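# Set the toppled nest block upright on the marker worktable

## Task

Take the nest block that is lying on its side and make it stand upright, resting on the worktable that belongs to the laser marker.

## Robot and tools

Robot: two arms, left_arm and right_arm, each with six revolute joints and a two-finger parallel gripper whose two finger joints are driven by one number. Calibrated bases in the scene frame: left_arm at (-0.006, +0.242, +0.018) m, quat_wxyz (+1.000, 0, 0, -0.011); right_arm at (+0.016, -0.287, +0.029) m, quat_wxyz (+1.000, 0, 0, +0.022). Both bases stand level, so each base's +z points up.

Frames: the scene frame has its origin at table-top height halfway between the nominal bases, +z up, +x reaching out over the table, and left_arm on the +y side (arm names do not match image sides). The table and fixed cameras use the scene frame. Everything an arm reports (hand position, quaternion, velocities, Hand target) and every offset you send it uses that arm's own base frame. A gripper's fingers point along its own +z and spread along its y. end_effector_position is the pinch point between the pads, roughly 1 cm inside the fingertips. Printed hand poses may be a few cm off, more at long reach.

execute_actions(actions, cameras): actions is a list of actions; each action is a list of 1 to 15 rows; each row is 14 numbers in [-1, 1]: left dx, dy, dz, rx, ry, rz, opening, then right dx, dy, dz, rx, ry, rz, opening. Always send all 14 even if one arm is idle. Each row lasts one 1/30 s step; an action is 15 steps (0.5 s), and a short table repeats its final row. The six pose numbers are an offset, not a pose: measured from that arm's Hand target as it was when the action began (every row counts from that same start, not from the row before), along the arm's base axes, scaled so 1.0 = 0.6 m or 180 degrees. rx, ry, rz form one rotation vector, turning about the Hand target's point. Sending the same offset again moves further. Six zeros re-request the current Hand target. Opening is absolute: +1 fully open (0.094 m), -1 closed; a 0 is a real command, so resend the present value to leave a gripper alone. An empty actions list just reports state. cameras: omitted, null or ["all"] gives all images, [] none; a misspelled name voids the call.

move(target, speed, blend, opening_speed, blocking, cameras): target is one 14-number row or a list of up to 15 rows, same layout and scale as above; every row is an offset from the Hand targets at the move's start, never from the prior row. Paths are straight lines that finish together, take at least 0.5 s and are cut at 10 s. speed: m/s, 0.002 to 0.5 (default 0.25), one value or one per target; turning rate is capped at twice that in rad/s. blend: metres of corner rounding at intermediate targets (0 stops at each). opening_speed: at least 0.2 per second on the -1..1 scale; use a low value to close gently on fragile parts. blocking=false returns after about 0.5 s while the move continues. Paths do not avoid obstacles or the other arm; faster moves lag, stray and hit harder, and targets set deep past a contact press harder. Keep paths away from an arm's own base, which can flip its shoulder posture. The result adds a line starting "move:" telling how it ended (done, off_target, moving, held, fault) and which limits acted: limits=paced means a sent pose was clipped, limits=held means a check withheld steps. Arms not named in the ending are done (within 10 mm and 2 degrees, at rest). done does not prove contact or its absence.

wait(seconds): 0 to 10 s, arms hold their last command; a running move keeps going. stop(): brakes a running move, needing some distance. zoom_image(camera, region): camera is cam_head_left or cam_head_right; region [x0, y0, x1, y1] in pixels of its latest image, at most 504 by 504. read_manual(section): only "licences"; no motion. finished_scene(scene): give the current scene number; irreversible; the block must stay upright with the robot not touching it.

Cameras: cam_head_left and cam_head_right, both 672x504, returned in that order.

Controller behaviour: each step the command is clipped to within 100 mm and 20 degrees of the measured gripper pose, so one action may fall short. Friction and weight can leave the gripper a centimetre or more off in free air; that is not a contact sign. If it rests short, the next action (even zeros) asks again; send the remaining gap as an offset if needed. To end a push, command the target back beyond the gripper.

Result lines: end_effector_position (m) and end_effector_quat_wxyz; Hand target (the clipped last command, base of the next offsets); Tool commands; grip_measured (opening on the command scale; reads up to ~1.6 mm wide when empty and up to ~3 mm narrow when squeezing a hard part); grip_effort_nm (motor effort, negative closing, not a pad force); Joint positions (last is finger opening in m); Joint torques (include the arm's own weight; numbers 3 and 4 wrap at ±28 N m); Joint velocities marked "within noise" when still. A MOTOR HOT line warns at 85 °C; at 100 °C an OVER-TEMPERATURE FAULT drops that arm for 30 s or more. Holding loads, stretching out or pushing at unreachable poses heats motors.

Avoid: dropping the block or knocking anything off the table, releasing a part while it still moves, fast impacts, hard shoves, the arms or grippers striking each other, and fault stops. Brief outside tugs or pushes on objects can happen.

Each tool is called after ">>>" as name(argument=value, ...) on one line, values as JSON.

## Session

Good. Now scene 3.

>>> execute_actions(actions=[])

Scene clock: 0.00 s.
left_arm: end_effector_position=(+0.8007, -0.0754, +0.1250) grip_measured=+1.000 grip_effort_nm=n/a end_effector_quat_wxyz=(+0.472, -0.071, +0.837, -0.269) | right_arm: end_effector_position=(+0.8759, +0.1960, +0.2860) grip_measured=+1.000 grip_effort_nm=n/a end_effector_quat_wxyz=(+0.483, -0.046, +0.762, +0.429)
Joint positions: left_arm=[-0.014 2.082 1.533 0.09 0.381 -0.422 0.094] | right_arm=[0.101 2.239 2.094 -0.07 -0.675 0.53 0.094]
Joint velocities: within noise
Joint torques (N m): no reading
Heat: left arm: hottest waist 23 °C; right arm: hottest shoulder 25 °C.
Hand target: left_arm +0.8095, -0.0756, +0.1456; +0.488, -0.066, +0.827, -0.270 | right_arm +0.8804, +0.1964, +0.2898; +0.488, -0.049, +0.758, +0.429
Tool commands: left_gripper/opening=+1.0 right_gripper/opening=+1.0

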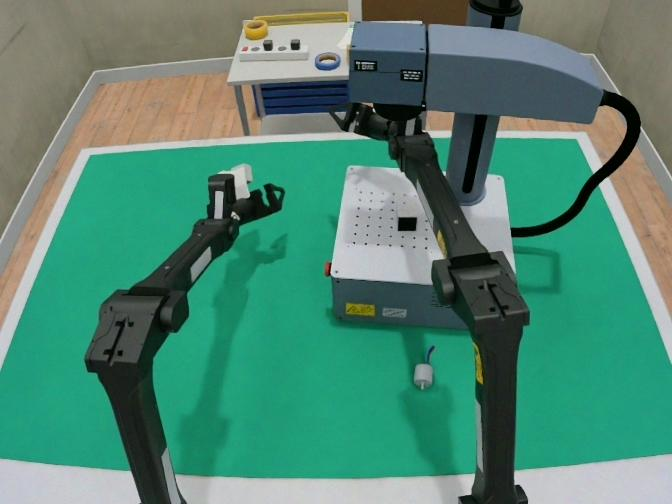

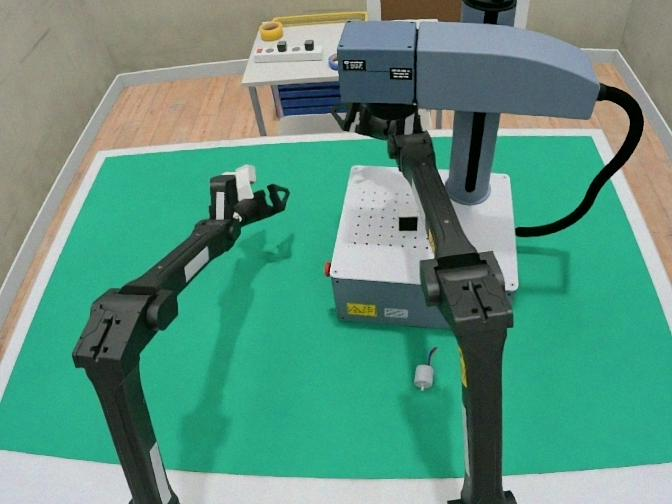

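>>> zoom_image(camera="cam_head_left", region=[370, 190, 440, 260])

>>> zoom_image(camera="cam_head_right", region=[370, 190, 440, 260])

>>> zoom_image(camera="cam_head_left", region=[300, 60, 460, 220])

Scaled by 7.200 from the camera's 672x504 image, which has a finer 960x720 frame.

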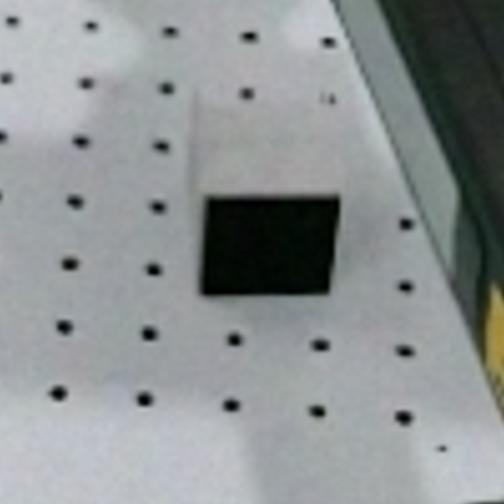

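Scaled by 7.200 from the camera's 672x504 image, which has a finer 960x720 frame.

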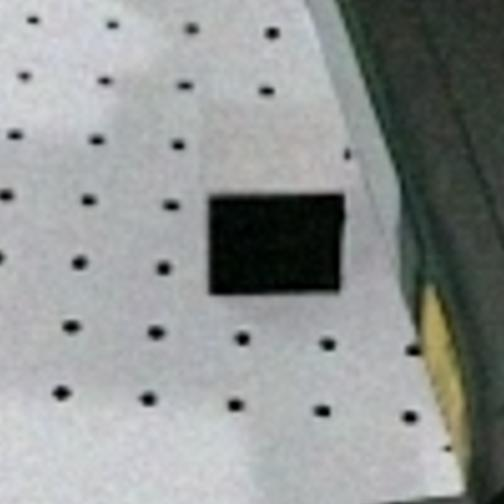

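Scaled by 3.150 from the camera's 672x504 image, which has a finer 960x720 frame.

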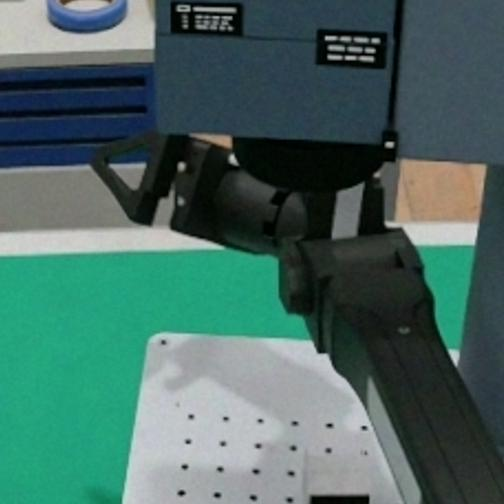

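>>> move(target=[[0,0,0,0,0,0,1,-0.35,-0.09,0.05,0,0,0,1],[0,0,0,0,0,0,1,-0.667,-0.177,0.117,-0.13,0.095,-0.06,0.6]], speed=0.25, blend=0.05)

>>> zoom_image(camera="cam_head_left", region=[320, 150, 530, 310])

Scene clock: 10.20 s.
left_arm: end_effector_position=(+0.8007, -0.0754, +0.1250) grip_measured=+1.000 grip_effort_nm=0.051 end_effector_quat_wxyz=(+0.472, -0.071, +0.837, -0.269) | right_arm: end_effector_position=(+0.4808, +0.0896, +0.3670) grip_measured=+0.603 grip_effort_nm=-0.120 end_effector_quat_wxyz=(+0.396, -0.008, +0.890, +0.226)
Joint positions: left_arm=[-0.014 2.082 1.533 0.09 0.381 -0.422 0.094] | right_arm=[0.055 1.129 1.161 -0.712 -0.379 0.22 0.075]
Joint velocities: within noise
Joint torques (N m): left_arm=[0.67 -22.18 10.67 2.25 -0.01 0.08] | right_arm=[1.32 -6.65 11.97 1.4 -0.13 -0.17]
Heat: left arm: hottest elbow 27 °C; right arm: hottest shoulder 25 °C.
Hand target: left_arm +0.8095, -0.0756, +0.1456; +0.488, -0.066, +0.827, -0.270 | right_arm +0.4803, +0.0902, +0.3599; +0.389, -0.012, +0.894, +0.222
Off the commanded pose: left_arm 0.022 m, 2 deg | right_arm 0.007 m, 1 deg.
move: off_target (left_arm)

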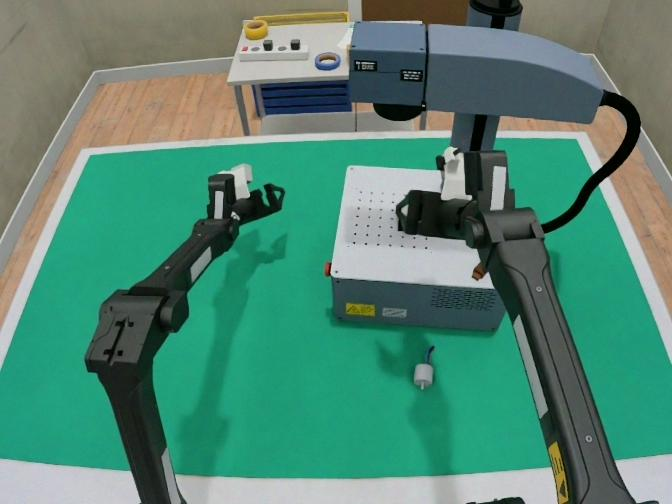

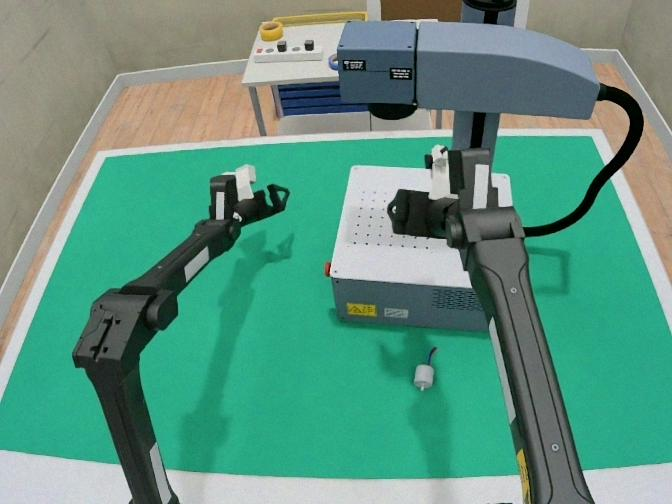

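Scaled by 2.400 from the camera's 672x504 image, which has a finer 960x720 frame.

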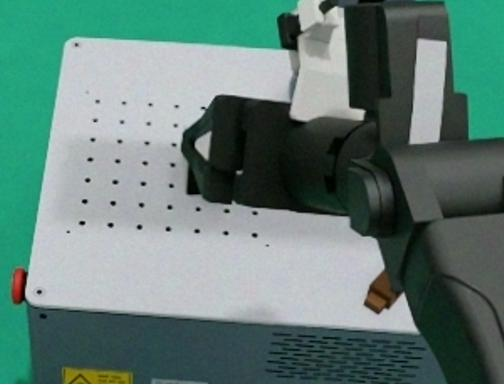

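>>> move(target=[0,0,0,0,0,0,1,0.1,-0.045,-0.1,-0.134,0.096,-0.058,0.6], speed=0.2)

>>> zoom_image(camera="cam_head_left", region=[350, 160, 470, 280])

>>> zoom_image(camera="cam_head_right", region=[350, 160, 470, 280])

Scene clock: 13.17 s.
left_arm: end_effector_position=(+0.8007, -0.0754, +0.1250) grip_measured=+1.000 grip_effort_nm=0.056 end_effector_quat_wxyz=(+0.472, -0.071, +0.837, -0.269) | right_arm: end_effector_position=(+0.5263, +0.0542, +0.2798) grip_measured=+0.602 grip_effort_nm=-0.120 end_effector_quat_wxyz=(+0.243, +0.031, +0.970, -0.007)
Joint positions: left_arm=[-0.014 2.082 1.533 0.09 0.381 -0.422 0.094] | right_arm=[0.133 1.424 1.376 -1.041 0.09 0.175 0.075]
Joint velocities: within noise
Joint torques (N m): left_arm=[0.67 -22.18 10.71 2.25 -0.02 0.08] | right_arm=[1.79 -10.75 16.88 0.88 0.08 -0.14]
Heat: left arm: hottest elbow 28 °C; right arm: hottest elbow 26 °C.
Hand target: left_arm +0.8095, -0.0756, +0.1456; +0.488, -0.066, +0.827, -0.270 | right_arm +0.5403, +0.0634, +0.3000; +0.259, +0.021, +0.966, -0.005
Off the commanded pose: left_arm 0.022 m, 2 deg | right_arm 0.026 m, 2 deg.
move: off_target (left_arm, right_arm)

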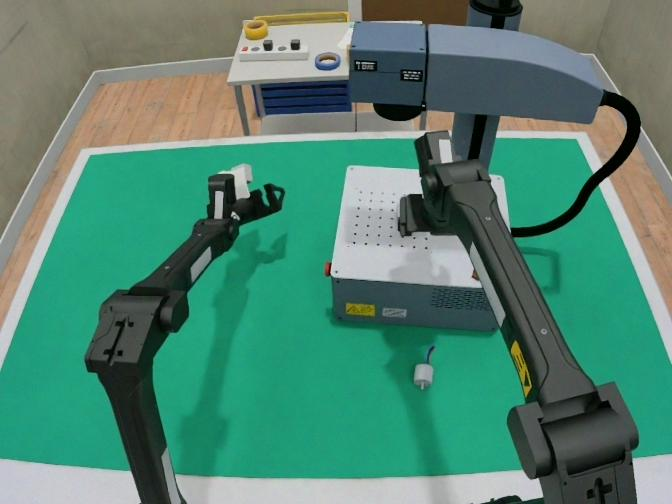

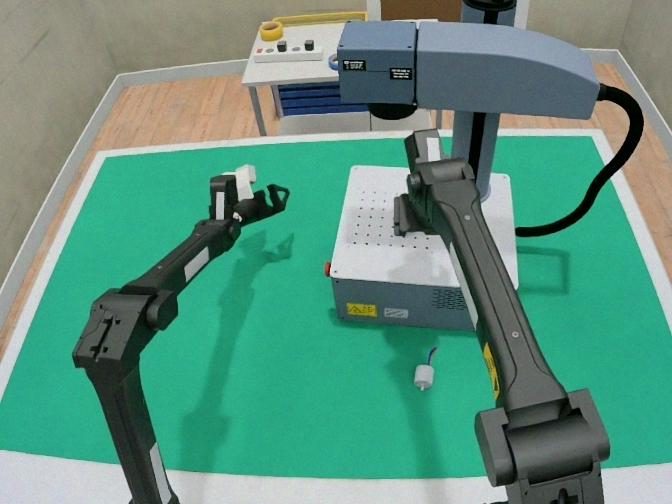

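Scaled by 4.200 from the camera's 672x504 image, which has a finer 960x720 frame.

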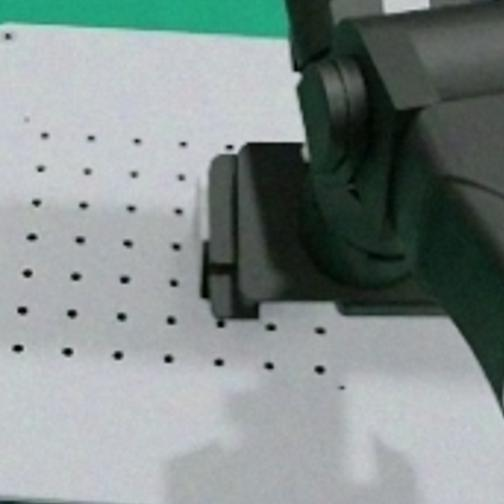

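Scaled by 4.200 from the camera's 672x504 image, which has a finer 960x720 frame.

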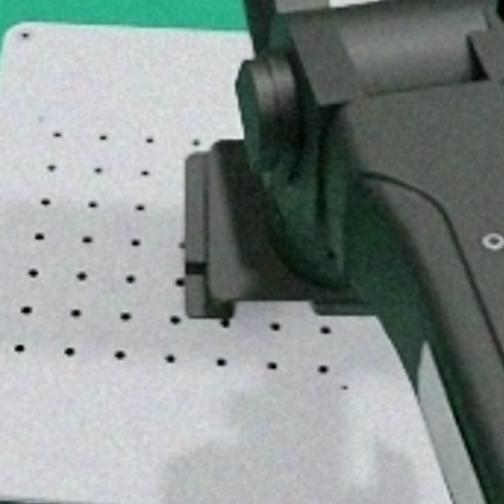

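>>> move(target=[0,0,0,0,0,0,1,0.03,0.02,-0.06,0,0,0,0.6], speed=0.12)

>>> zoom_image(camera="cam_head_left", region=[370, 180, 450, 260])

>>> zoom_image(camera="cam_head_right", region=[370, 180, 450, 260])

Scene clock: 15.63 s.
left_arm: end_effector_position=(+0.8007, -0.0754, +0.1250) grip_measured=+1.000 grip_effort_nm=0.056 end_effector_quat_wxyz=(+0.472, -0.071, +0.837, -0.269) | right_arm: end_effector_position=(+0.5476, +0.0667, +0.2564) grip_measured=+0.602 grip_effort_nm=-0.120 end_effector_quat_wxyz=(+0.246, +0.023, +0.969, -0.008)
Joint positions: left_arm=[-0.014 2.082 1.533 0.09 0.381 -0.422 0.094] | right_arm=[0.153 1.484 1.377 -0.975 0.099 0.175 0.075]
Joint velocities: within noise
Joint torques (N m): left_arm=[0.62 -22.18 10.7 2.26 -0.02 0.09] | right_arm=[2.14 -12.04 14.26 1.85 0.07 0.07]
Heat: left arm: hottest elbow 28 °C; right arm: hottest elbow 27 °C.
Hand target: left_arm +0.8095, -0.0756, +0.1456; +0.488, -0.066, +0.827, -0.270 | right_arm +0.5583, +0.0754, +0.2640; +0.259, +0.021, +0.966, -0.005
Off the commanded pose: left_arm 0.022 m, 2 deg | right_arm 0.016 m, 2 deg.
move: off_target (left_arm, right_arm)

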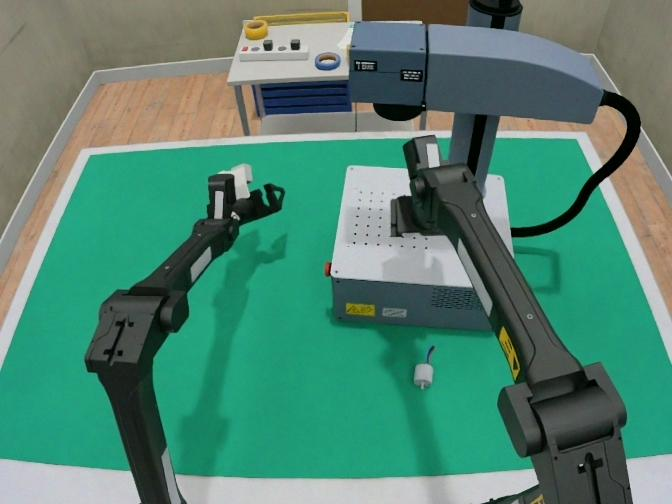

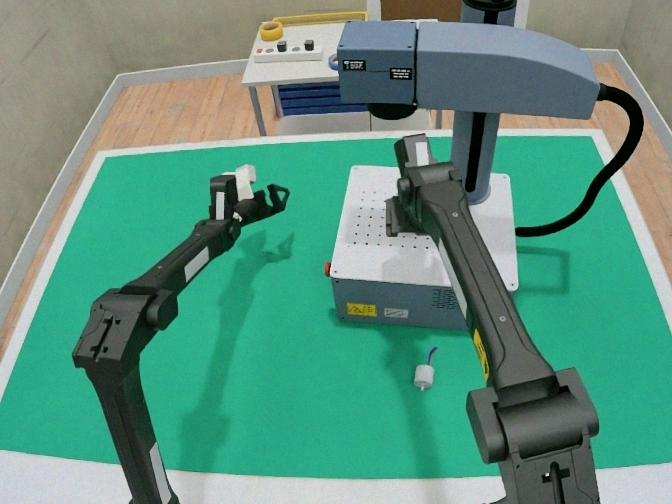

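Scaled by 6.300 from the camera's 672x504 image, which has a finer 960x720 frame.

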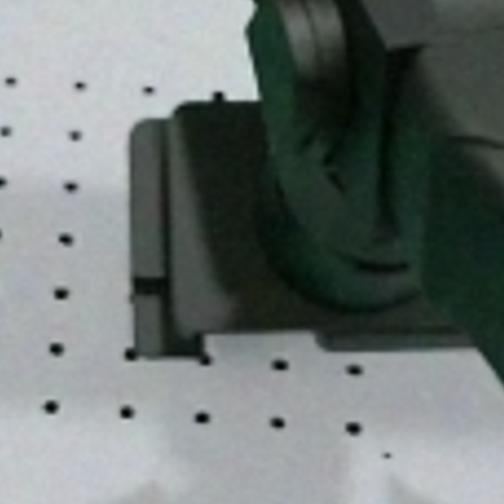

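Scaled by 6.300 from the camera's 672x504 image, which has a finer 960x720 frame.

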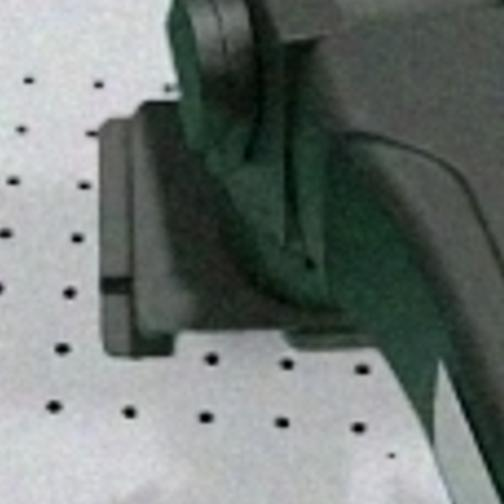

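>>> move(target=[0,0,0,0,0,0,1,0.083,-0.005,-0.075,0,0,0,0.6], speed=0.08)

>>> zoom_image(camera="cam_head_left", region=[370, 170, 450, 250])

>>> zoom_image(camera="cam_head_right", region=[370, 170, 450, 250])

Scene clock: 18.17 s.
left_arm: end_effector_position=(+0.8007, -0.0754, +0.1250) grip_measured=+1.000 grip_effort_nm=0.056 end_effector_quat_wxyz=(+0.472, -0.071, +0.837, -0.269) | right_arm: end_effector_position=(+0.5856, +0.0728, +0.2007) grip_measured=+0.602 grip_effort_nm=-0.120 end_effector_quat_wxyz=(+0.235, +0.022, +0.972, -0.009)
Joint positions: left_arm=[-0.014 2.082 1.533 0.09 0.381 -0.422 0.094] | right_arm=[0.153 1.618 1.391 -0.878 0.098 0.175 0.075]
Joint velocities: within noise
Joint torques (N m): left_arm=[0.56 -22.12 10.69 2.28 -0.01 0.08] | right_arm=[0.38 -12.92 16.64 1.8 -0.17 -0.09]
Heat: left arm: hottest elbow 29 °C; right arm: hottest elbow 28 °C.
Hand target: left_arm +0.8095, -0.0756, +0.1456; +0.488, -0.066, +0.827, -0.270 | right_arm +0.6081, +0.0724, +0.2190; +0.259, +0.021, +0.966, -0.005
Off the commanded pose: left_arm 0.022 m, 2 deg | right_arm 0.029 m, 3 deg.
move: off_target (left_arm, right_arm)

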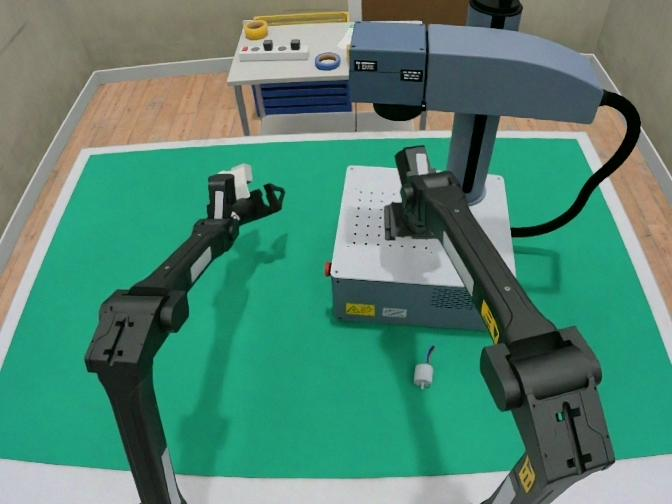

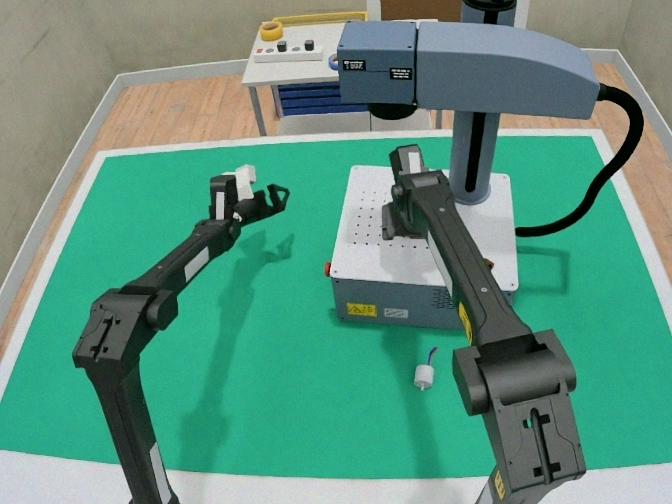

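Scaled by 6.300 from the camera's 672x504 image, which has a finer 960x720 frame.

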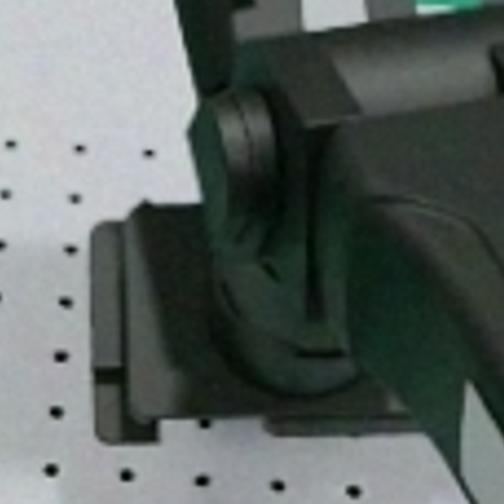

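Scaled by 6.300 from the camera's 672x504 image, which has a finer 960x720 frame.

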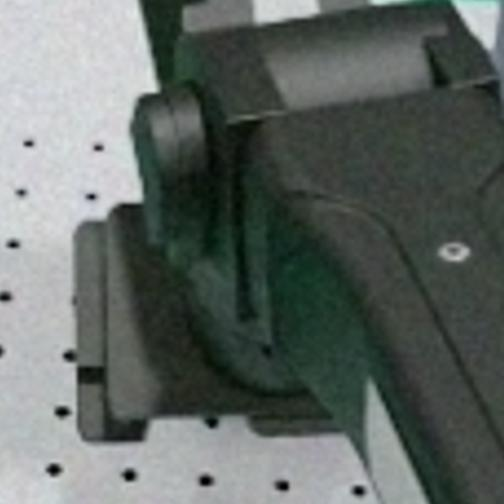

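>>> move(target=[0,0,0,0,0,0,1,0.045,-0.002,-0.02,0,0,0,0.6], speed=0.06, cameras=[])

>>> move(target=[0,0,0,0,0,0,1,0.025,0,-0.01,0,0,0,0.6], speed=0.06)

>>> zoom_image(camera="cam_head_left", region=[370, 170, 450, 250])

>>> zoom_image(camera="cam_head_right", region=[370, 170, 450, 250])

Scene clock: 20.67 s.
left_arm: end_effector_position=(+0.8007, -0.0754, +0.1250) grip_measured=+1.000 grip_effort_nm=0.056 end_effector_quat_wxyz=(+0.472, -0.071, +0.837, -0.269) | right_arm: end_effector_position=(+0.6122, +0.0765, +0.1903) grip_measured=+0.602 grip_effort_nm=-0.120 end_effector_quat_wxyz=(+0.237, +0.020, +0.971, -0.008)
Joint positions: left_arm=[-0.014 2.082 1.533 0.09 0.381 -0.422 0.094] | right_arm=[0.151 1.69 1.454 -0.864 0.093 0.169 0.075]
Joint velocities: within noise
Joint torques (N m): left_arm=[0.56 -22.12 10.69 2.26 -0.01 0.08] | right_arm=[-0.15 -13.98 16.5 1.87 -0.22 -0.11]
Heat: left arm: hottest elbow 30 °C; right arm: hottest elbow 29 °C.
Hand target: left_arm +0.8095, -0.0756, +0.1456; +0.488, -0.066, +0.827, -0.270 | right_arm +0.6351, +0.0710, +0.2069; +0.259, +0.021, +0.966, -0.005
Off the commanded pose: left_arm 0.022 m, 2 deg | right_arm 0.029 m, 3 deg.
move: off_target (left_arm, right_arm)
No camera images: "cameras" was empty.

Scene clock: 21.83 s.
left_arm: end_effector_position=(+0.8007, -0.0754, +0.1250) grip_measured=+1.000 grip_effort_nm=0.046 end_effector_quat_wxyz=(+0.472, -0.071, +0.837, -0.269) | right_arm: end_effector_position=(+0.6270, +0.0768, +0.1854) grip_measured=+0.602 grip_effort_nm=-0.125 end_effector_quat_wxyz=(+0.237, +0.020, +0.971, -0.008)
Joint positions: left_arm=[-0.014 2.082 1.533 0.09 0.381 -0.422 0.094] | right_arm=[0.148 1.73 1.493 -0.862 0.092 0.166 0.075]
Joint velocities: within noise
Joint torques (N m): left_arm=[0.56 -22.12 10.69 2.24 -0.01 0.08] | right_arm=[-0.26 -14.74 16.68 1.76 -0.25 -0.18]
Heat: left arm: hottest elbow 30 °C; right arm: hottest elbow 30 °C.
Hand target: left_arm +0.8095, -0.0756, +0.1456; +0.488, -0.066, +0.827, -0.270 | right_arm +0.6500, +0.0712, +0.2010; +0.259, +0.021, +0.966, -0.005
Off the commanded pose: left_arm 0.022 m, 2 deg | right_arm 0.028 m, 3 deg.
move: off_target (left_arm, right_arm)

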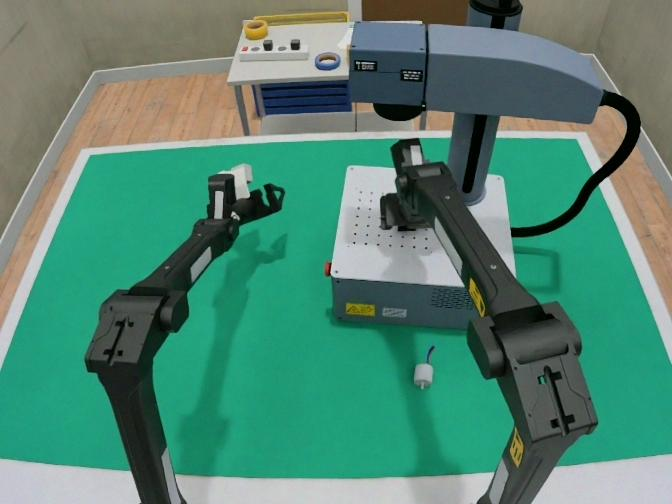

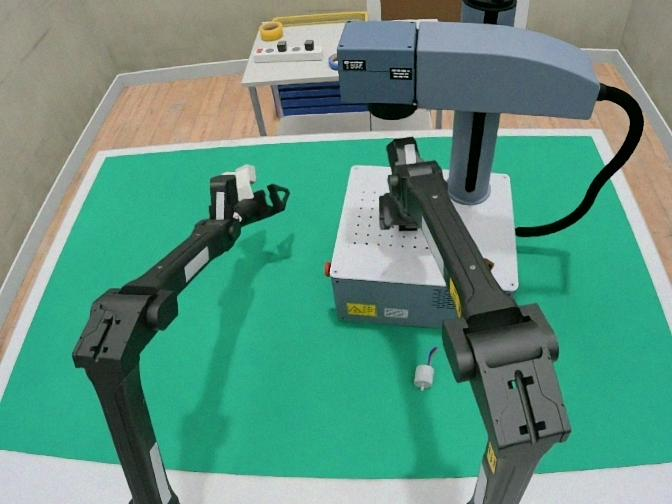

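Scaled by 6.300 from the camera's 672x504 image, which has a finer 960x720 frame.

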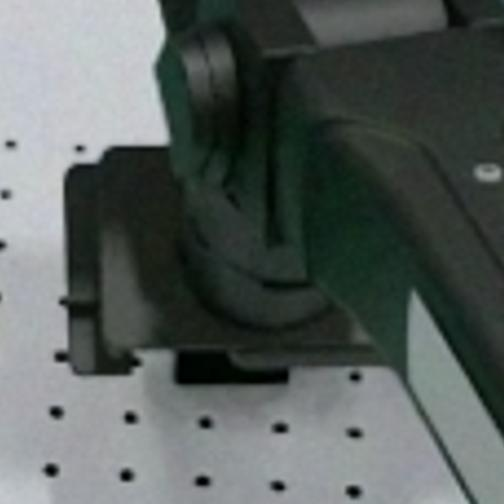

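Scaled by 6.300 from the camera's 672x504 image, which has a finer 960x720 frame.

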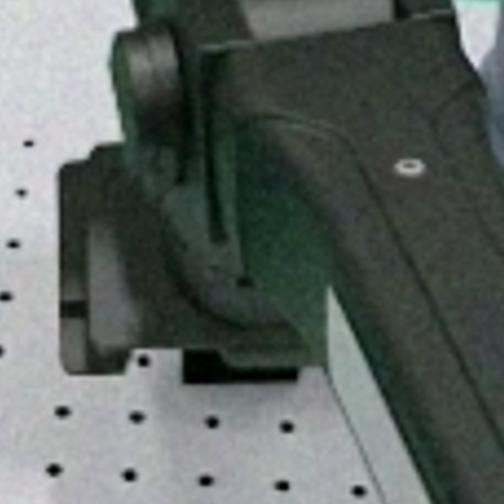

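>>> move(target=[0,0,0,0,0,0,1,0.03,-0.003,-0.003,0,0,0,0.6], speed=0.05)

>>> zoom_image(camera="cam_head_left", region=[370, 170, 450, 250])

>>> zoom_image(camera="cam_head_right", region=[370, 170, 450, 250])

Scene clock: 25.00 s.
left_arm: end_effector_position=(+0.8007, -0.0754, +0.1250) grip_measured=+1.000 grip_effort_nm=0.056 end_effector_quat_wxyz=(+0.472, -0.071, +0.837, -0.269) | right_arm: end_effector_position=(+0.6480, +0.0756, +0.1858) grip_measured=+0.602 grip_effort_nm=-0.115 end_effector_quat_wxyz=(+0.244, +0.020, +0.970, -0.006)
Joint positions: left_arm=[-0.014 2.082 1.533 0.09 0.381 -0.422 0.094] | right_arm=[0.14 1.776 1.552 -0.862 0.088 0.16 0.075]
Joint velocities: within noise
Joint torques (N m): left_arm=[0.67 -22.07 10.66 2.25 -0.01 0.08] | right_arm=[-1.38 -15.03 16.79 0.96 -0.19 -0.14]
Heat: left arm: hottest elbow 31 °C; right arm: hottest elbow 31 °C.
Hand target: left_arm +0.8095, -0.0756, +0.1456; +0.488, -0.066, +0.827, -0.270 | right_arm +0.6680, +0.0692, +0.1991; +0.259, +0.021, +0.966, -0.005
Off the commanded pose: left_arm 0.022 m, 2 deg | right_arm 0.025 m, 2 deg.
move: off_target (left_arm, right_arm)

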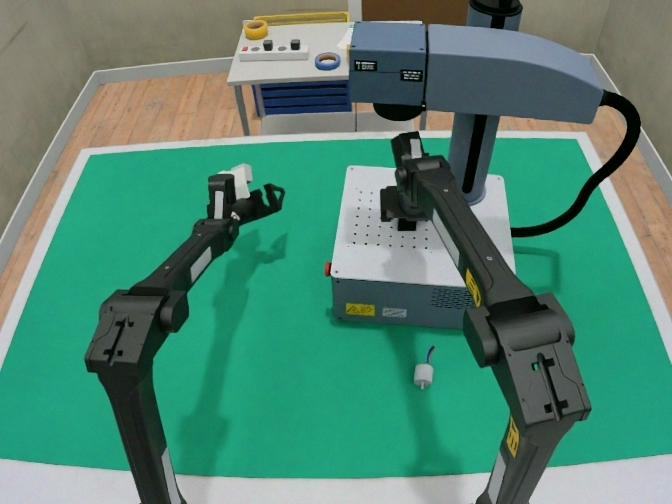

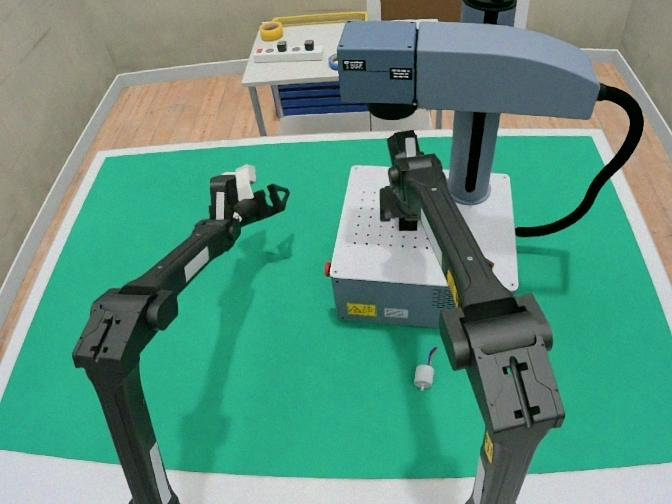

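Scaled by 6.300 from the camera's 672x504 image, which has a finer 960x720 frame.

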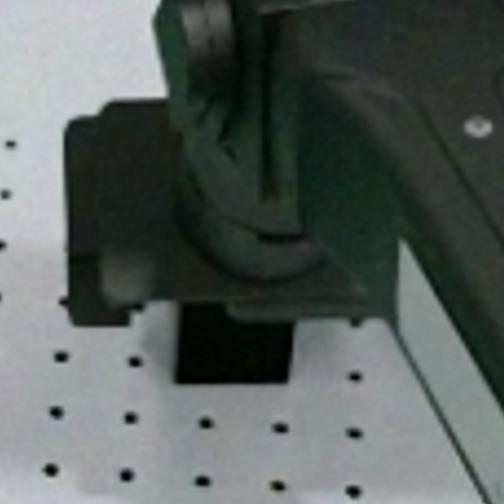

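Scaled by 6.300 from the camera's 672x504 image, which has a finer 960x720 frame.

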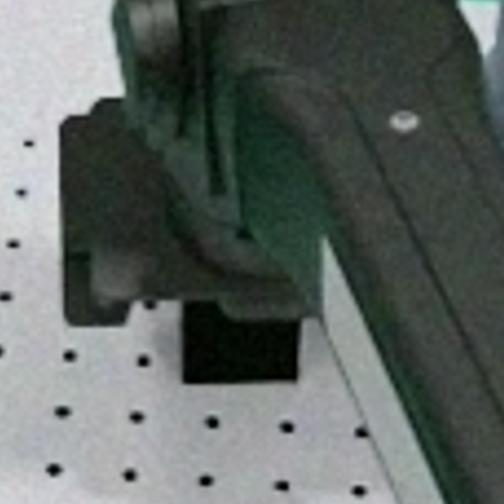

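>>> move(target=[0,0,0,0,0,0,1,0,0,0,0,0,0,-0.2], opening_speed=0.5)

>>> zoom_image(camera="cam_head_left", region=[370, 170, 450, 250])

>>> zoom_image(camera="cam_head_right", region=[370, 170, 450, 250])

Scene clock: 27.20 s.
left_arm: end_effector_position=(+0.8007, -0.0754, +0.1250) grip_measured=+1.000 grip_effort_nm=0.051 end_effector_quat_wxyz=(+0.472, -0.071, +0.837, -0.269) | right_arm: end_effector_position=(+0.6481, +0.0760, +0.1860) grip_measured=-0.157 grip_effort_nm=-0.994 end_effector_quat_wxyz=(+0.244, +0.020, +0.970, -0.005)
Joint positions: left_arm=[-0.014 2.082 1.533 0.09 0.381 -0.422 0.094] | right_arm=[0.14 1.776 1.552 -0.862 0.085 0.159 0.04]
Joint velocities: within noise
Joint torques (N m): left_arm=[0.62 -22.18 10.67 2.26 -0.02 0.08] | right_arm=[0.26 -15.79 16.61 1.26 -0.16 -0.11]
Heat: left arm: hottest elbow 31 °C; right arm: hottest elbow 33 °C.
Hand target: left_arm +0.8095, -0.0756, +0.1456; +0.488, -0.066, +0.827, -0.270 | right_arm +0.6681, +0.0692, +0.1992; +0.259, +0.021, +0.966, -0.005
Off the commanded pose: left_arm 0.022 m, 2 deg | right_arm 0.025 m, 2 deg.
move: off_target (left_arm, right_arm)

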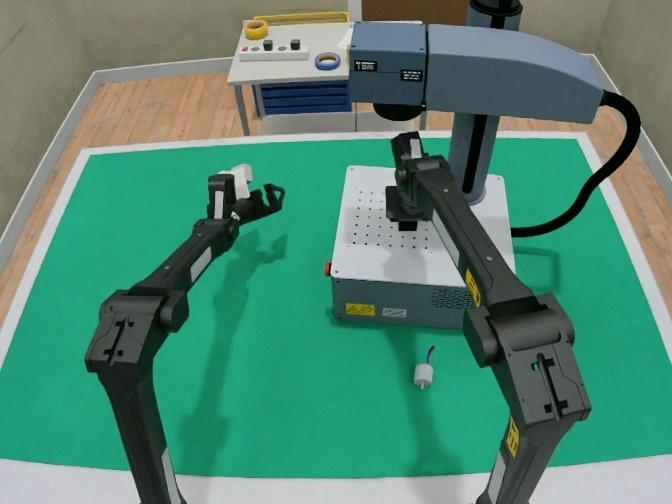

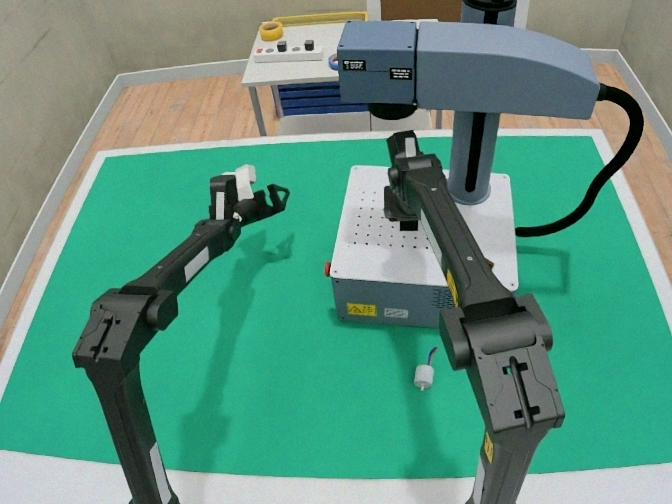

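Scaled by 6.300 from the camera's 672x504 image, which has a finer 960x720 frame.

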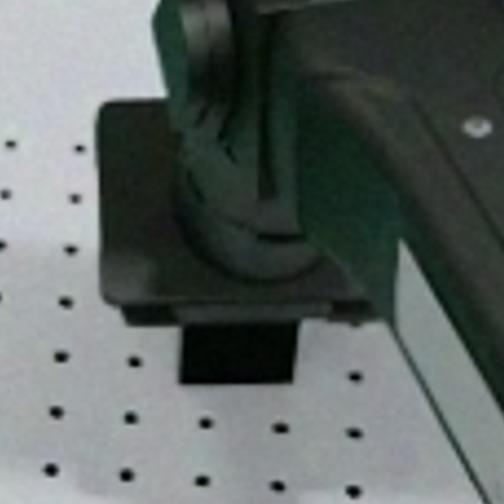

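Scaled by 6.300 from the camera's 672x504 image, which has a finer 960x720 frame.

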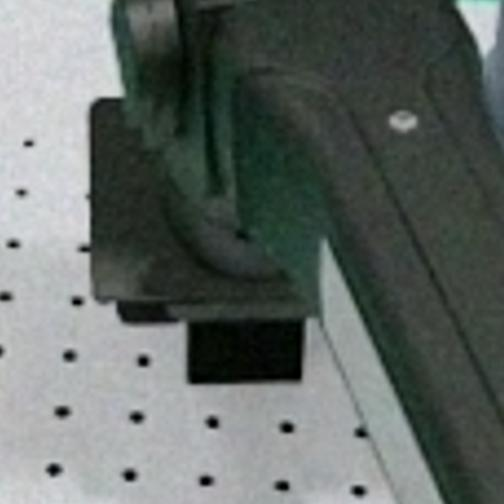

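>>> move(target=[[0,0,0,0,0,0,1,-0.02,0,0.1,0,0,0,-0.35],[0,0,0,0,0,0,1,-0.2,0.085,0.1,0,0,0.086,-0.35]], speed=0.15, blend=0.02)

>>> zoom_image(camera="cam_head_left", region=[350, 190, 450, 290])

>>> zoom_image(camera="cam_head_right", region=[350, 190, 450, 290])

Scene clock: 31.20 s.
left_arm: end_effector_position=(+0.8007, -0.0754, +0.1250) grip_measured=+1.000 grip_effort_nm=0.056 end_effector_quat_wxyz=(+0.472, -0.071, +0.837, -0.269) | right_arm: end_effector_position=(+0.5482, +0.1133, +0.2493) grip_measured=-0.159 grip_effort_nm=-1.057 end_effector_quat_wxyz=(+0.242, -0.097, +0.965, +0.027)
Joint positions: left_arm=[-0.014 2.082 1.533 0.09 0.381 -0.422 0.094] | right_arm=[0.204 1.505 1.382 -0.956 -0.003 0.004 0.04]
Joint velocities: within noise
Joint torques (N m): left_arm=[0.67 -22.12 10.69 2.25 -0.02 0.08] | right_arm=[1.96 -14.45 11.73 2.11 -0.33 -0.14]
Heat: left arm: hottest elbow 32 °C; right arm: hottest elbow 35 °C.
Hand target: left_arm +0.8095, -0.0756, +0.1456; +0.488, -0.066, +0.827, -0.270 | right_arm +0.5481, +0.1203, +0.2590; +0.257, -0.109, +0.960, +0.030
Off the commanded pose: left_arm 0.022 m, 2 deg | right_arm 0.012 m, 2 deg.
move: off_target (left_arm, right_arm)

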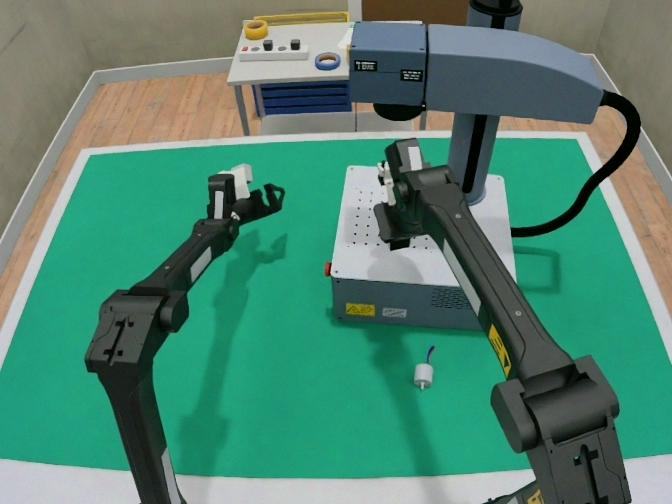

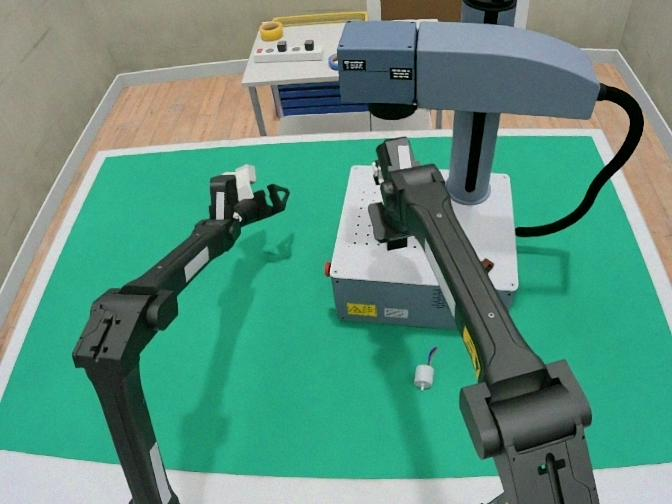

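Scaled by 5.040 from the camera's 672x504 image, which has a finer 960x720 frame.

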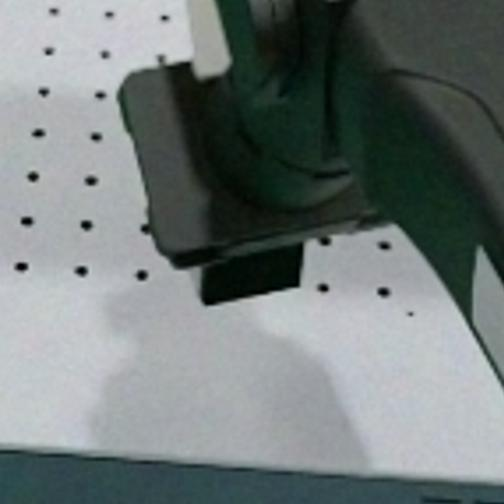

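Scaled by 5.040 from the camera's 672x504 image, which has a finer 960x720 frame.

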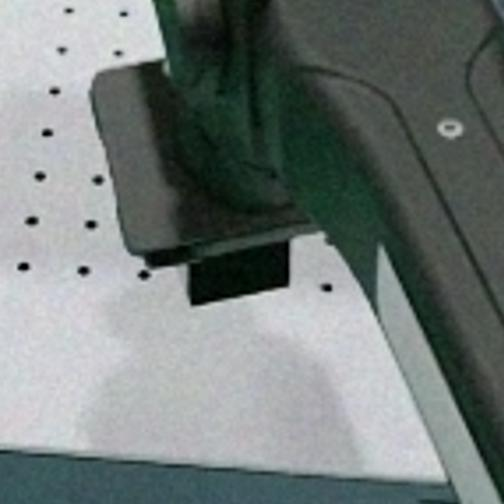

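>>> move(target=[0,0,0,0,0,0,1,-0.01,0.0,-0.09,0,0,0,-0.35], speed=0.08, cameras=[])

>>> move(target=[0,0,0,0,0,0,1,0,0.0,-0.01,0,0,0,-0.35], speed=0.03)

>>> zoom_image(camera="cam_head_left", region=[350, 190, 450, 290])

Scene clock: 33.13 s.
left_arm: end_effector_position=(+0.8007, -0.0754, +0.1250) grip_measured=+1.000 grip_effort_nm=0.061 end_effector_quat_wxyz=(+0.472, -0.071, +0.837, -0.269) | right_arm: end_effector_position=(+0.5404, +0.1117, +0.2021) grip_measured=-0.159 grip_effort_nm=-1.053 end_effector_quat_wxyz=(+0.248, -0.097, +0.964, +0.027)
Joint positions: left_arm=[-0.014 2.082 1.533 0.09 0.381 -0.422 0.094] | right_arm=[0.204 1.501 1.248 -0.814 -0.003 0.004 0.04]
Joint velocities: within noise
Joint torques (N m): left_arm=[0.67 -22.3 10.67 2.26 0 0.08] | right_arm=[2.84 -13.1 11.55 2.26 -0.3 -0.14]
Heat: left arm: hottest elbow 32 °C; right arm: hottest elbow 35 °C.
Hand target: left_arm +0.8095, -0.0756, +0.1456; +0.488, -0.066, +0.827, -0.270 | right_arm +0.5420, +0.1203, +0.2052; +0.257, -0.109, +0.960, +0.030
Off the commanded pose: left_arm 0.022 m, 2 deg | right_arm 0.009 m, 2 deg.
move: off_target (left_arm)
No camera images: "cameras" was empty.

Scene clock: 33.97 s.
left_arm: end_effector_position=(+0.8007, -0.0754, +0.1250) grip_measured=+1.000 grip_effort_nm=0.051 end_effector_quat_wxyz=(+0.472, -0.071, +0.837, -0.269) | right_arm: end_effector_position=(+0.5405, +0.1117, +0.1987) grip_measured=-0.159 grip_effort_nm=-1.053 end_effector_quat_wxyz=(+0.250, -0.097, +0.963, +0.028)
Joint positions: left_arm=[-0.014 2.082 1.533 0.09 0.381 -0.422 0.094] | right_arm=[0.204 1.501 1.238 -0.798 -0.003 0.004 0.04]
Joint velocities: within noise
Joint torques (N m): left_arm=[0.79 -22.07 10.66 2.26 -0.01 0.08] | right_arm=[2.96 -13.45 11.63 2.26 -0.28 -0.12]
Heat: left arm: hottest elbow 32 °C; right arm: hottest elbow 35 °C.
Hand target: left_arm +0.8095, -0.0756, +0.1456; +0.488, -0.066, +0.827, -0.270 | right_arm +0.5420, +0.1203, +0.1992; +0.257, -0.109, +0.960, +0.030
Off the commanded pose: left_arm 0.022 m, 2 deg | right_arm 0.009 m, 2 deg.
move: off_target (left_arm)

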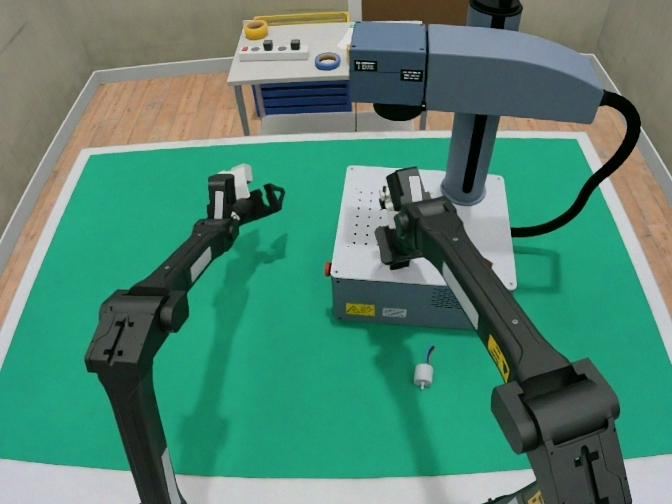

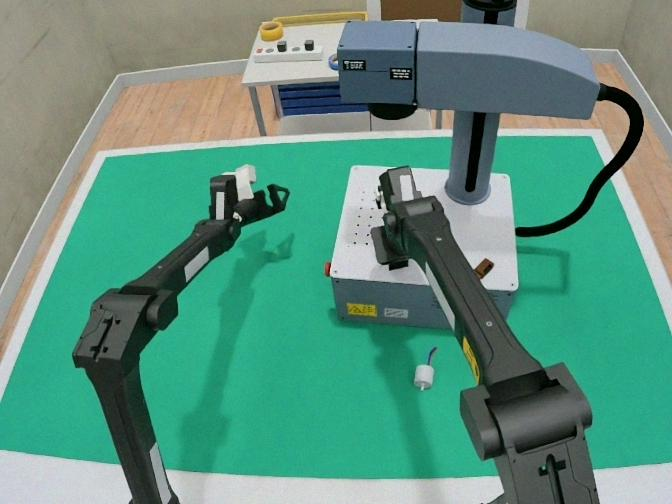

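Scaled by 5.040 from the camera's 672x504 image, which has a finer 960x720 frame.

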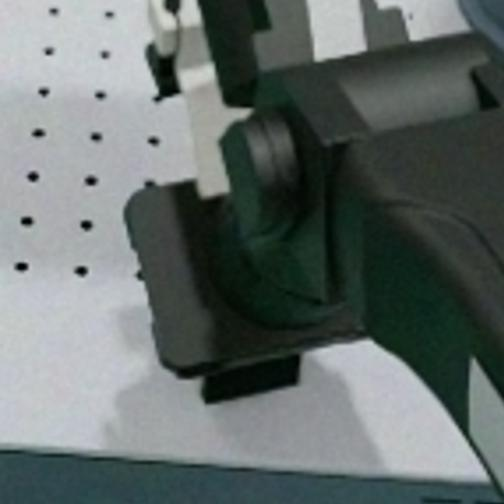

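>>> move(target=[0,0,0,0,0,0,1,0,0.0,-0.013,0,0,0,-0.35], speed=0.03, cameras=[])

>>> move(target=[0,0,0,0,0,0,1,0,0.0,-0.01,0,0,0,-0.35], speed=0.02, cameras=[])

>>> move(target=[0,0,0,0,0,0,1,0,0.0,-0.01,0,0,0,-0.35], speed=0.02)

>>> zoom_image(camera="cam_head_left", region=[350, 190, 450, 290])

Scene clock: 35.37 s.
left_arm: end_effector_position=(+0.8007, -0.0754, +0.1250) grip_measured=+1.000 grip_effort_nm=0.051 end_effector_quat_wxyz=(+0.472, -0.071, +0.837, -0.269) | right_arm: end_effector_position=(+0.5402, +0.1117, +0.1939) grip_measured=-0.159 grip_effort_nm=-1.057 end_effector_quat_wxyz=(+0.253, -0.097, +0.962, +0.028)
Joint positions: left_arm=[-0.014 2.082 1.533 0.09 0.381 -0.422 0.094] | right_arm=[0.204 1.501 1.223 -0.778 -0.003 0.004 0.04]
Joint velocities: within noise
Joint torques (N m): left_arm=[0.56 -22.07 10.69 2.26 -0.02 0.08] | right_arm=[2.37 -11.81 11.36 2.25 -0.28 -0.15]
Heat: left arm: hottest elbow 33 °C; right arm: hottest elbow 35 °C.
Hand target: left_arm +0.8095, -0.0756, +0.1456; +0.488, -0.066, +0.827, -0.270 | right_arm +0.5421, +0.1203, +0.1915; +0.257, -0.109, +0.960, +0.030
Off the commanded pose: left_arm 0.022 m, 2 deg | right_arm 0.009 m, 1 deg.
move: off_target (left_arm)
No camera images: "cameras" was empty.

Scene clock: 36.20 s.
left_arm: end_effector_position=(+0.8007, -0.0754, +0.1250) grip_measured=+1.000 grip_effort_nm=0.056 end_effector_quat_wxyz=(+0.472, -0.071, +0.837, -0.269) | right_arm: end_effector_position=(+0.5400, +0.1116, +0.1892) grip_measured=-0.159 grip_effort_nm=-1.062 end_effector_quat_wxyz=(+0.254, -0.097, +0.962, +0.028)
Joint positions: left_arm=[-0.014 2.082 1.533 0.09 0.381 -0.422 0.094] | right_arm=[0.204 1.503 1.211 -0.762 -0.003 0.004 0.04]
Joint velocities: within noise
Joint torques (N m): left_arm=[0.56 -22.18 10.69 2.26 -0.01 0.08] | right_arm=[2.73 -12.4 11.23 2.28 -0.19 -0.11]
Heat: left arm: hottest elbow 33 °C; right arm: hottest elbow 35 °C.
Hand target: left_arm +0.8095, -0.0756, +0.1456; +0.488, -0.066, +0.827, -0.270 | right_arm +0.5420, +0.1203, +0.1852; +0.257, -0.109, +0.960, +0.030
Off the commanded pose: left_arm 0.022 m, 2 deg | right_arm 0.010 m, 1 deg.
move: off_target (left_arm)
No camera images: "cameras" was empty.

Scene clock: 37.03 s.
left_arm: end_effector_position=(+0.8007, -0.0754, +0.1250) grip_measured=+1.000 grip_effort_nm=0.051 end_effector_quat_wxyz=(+0.472, -0.071, +0.837, -0.269) | right_arm: end_effector_position=(+0.5409, +0.1118, +0.1857) grip_measured=-0.159 grip_effort_nm=-1.057 end_effector_quat_wxyz=(+0.256, -0.097, +0.961, +0.028)
Joint positions: left_arm=[-0.014 2.082 1.533 0.09 0.381 -0.422 0.094] | right_arm=[0.204 1.506 1.203 -0.746 -0.003 0.004 0.04]
Joint velocities: within noise
Joint torques (N m): left_arm=[0.62 -22.18 10.67 2.24 -0.01 0.09] | right_arm=[2.96 -12.63 10.86 1.99 -0.26 -0.16]
Heat: left arm: hottest elbow 33 °C; right arm: hottest elbow 35 °C.
Hand target: left_arm +0.8095, -0.0756, +0.1456; +0.488, -0.066, +0.827, -0.270 | right_arm +0.5420, +0.1203, +0.1793; +0.257, -0.109, +0.960, +0.030
Off the commanded pose: left_arm 0.022 m, 2 deg | right_arm 0.011 m, 1 deg.
move: off_target (left_arm, right_arm)

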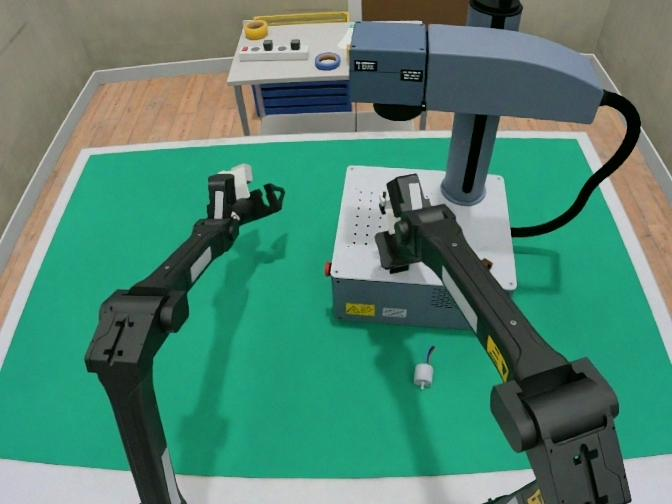

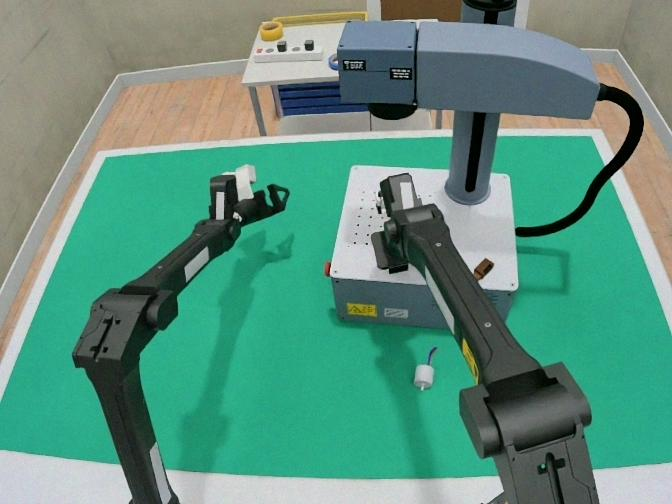

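Scaled by 5.040 from the camera's 672x504 image, which has a finer 960x720 frame.

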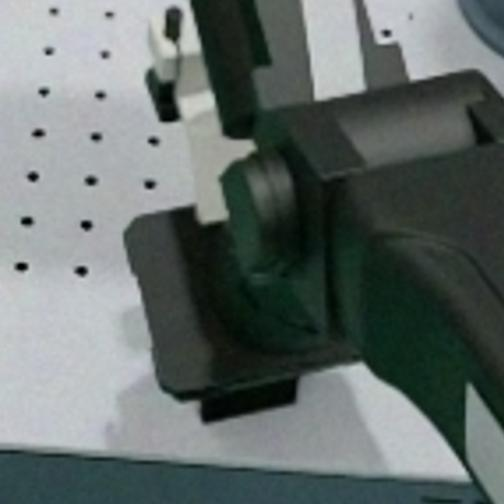

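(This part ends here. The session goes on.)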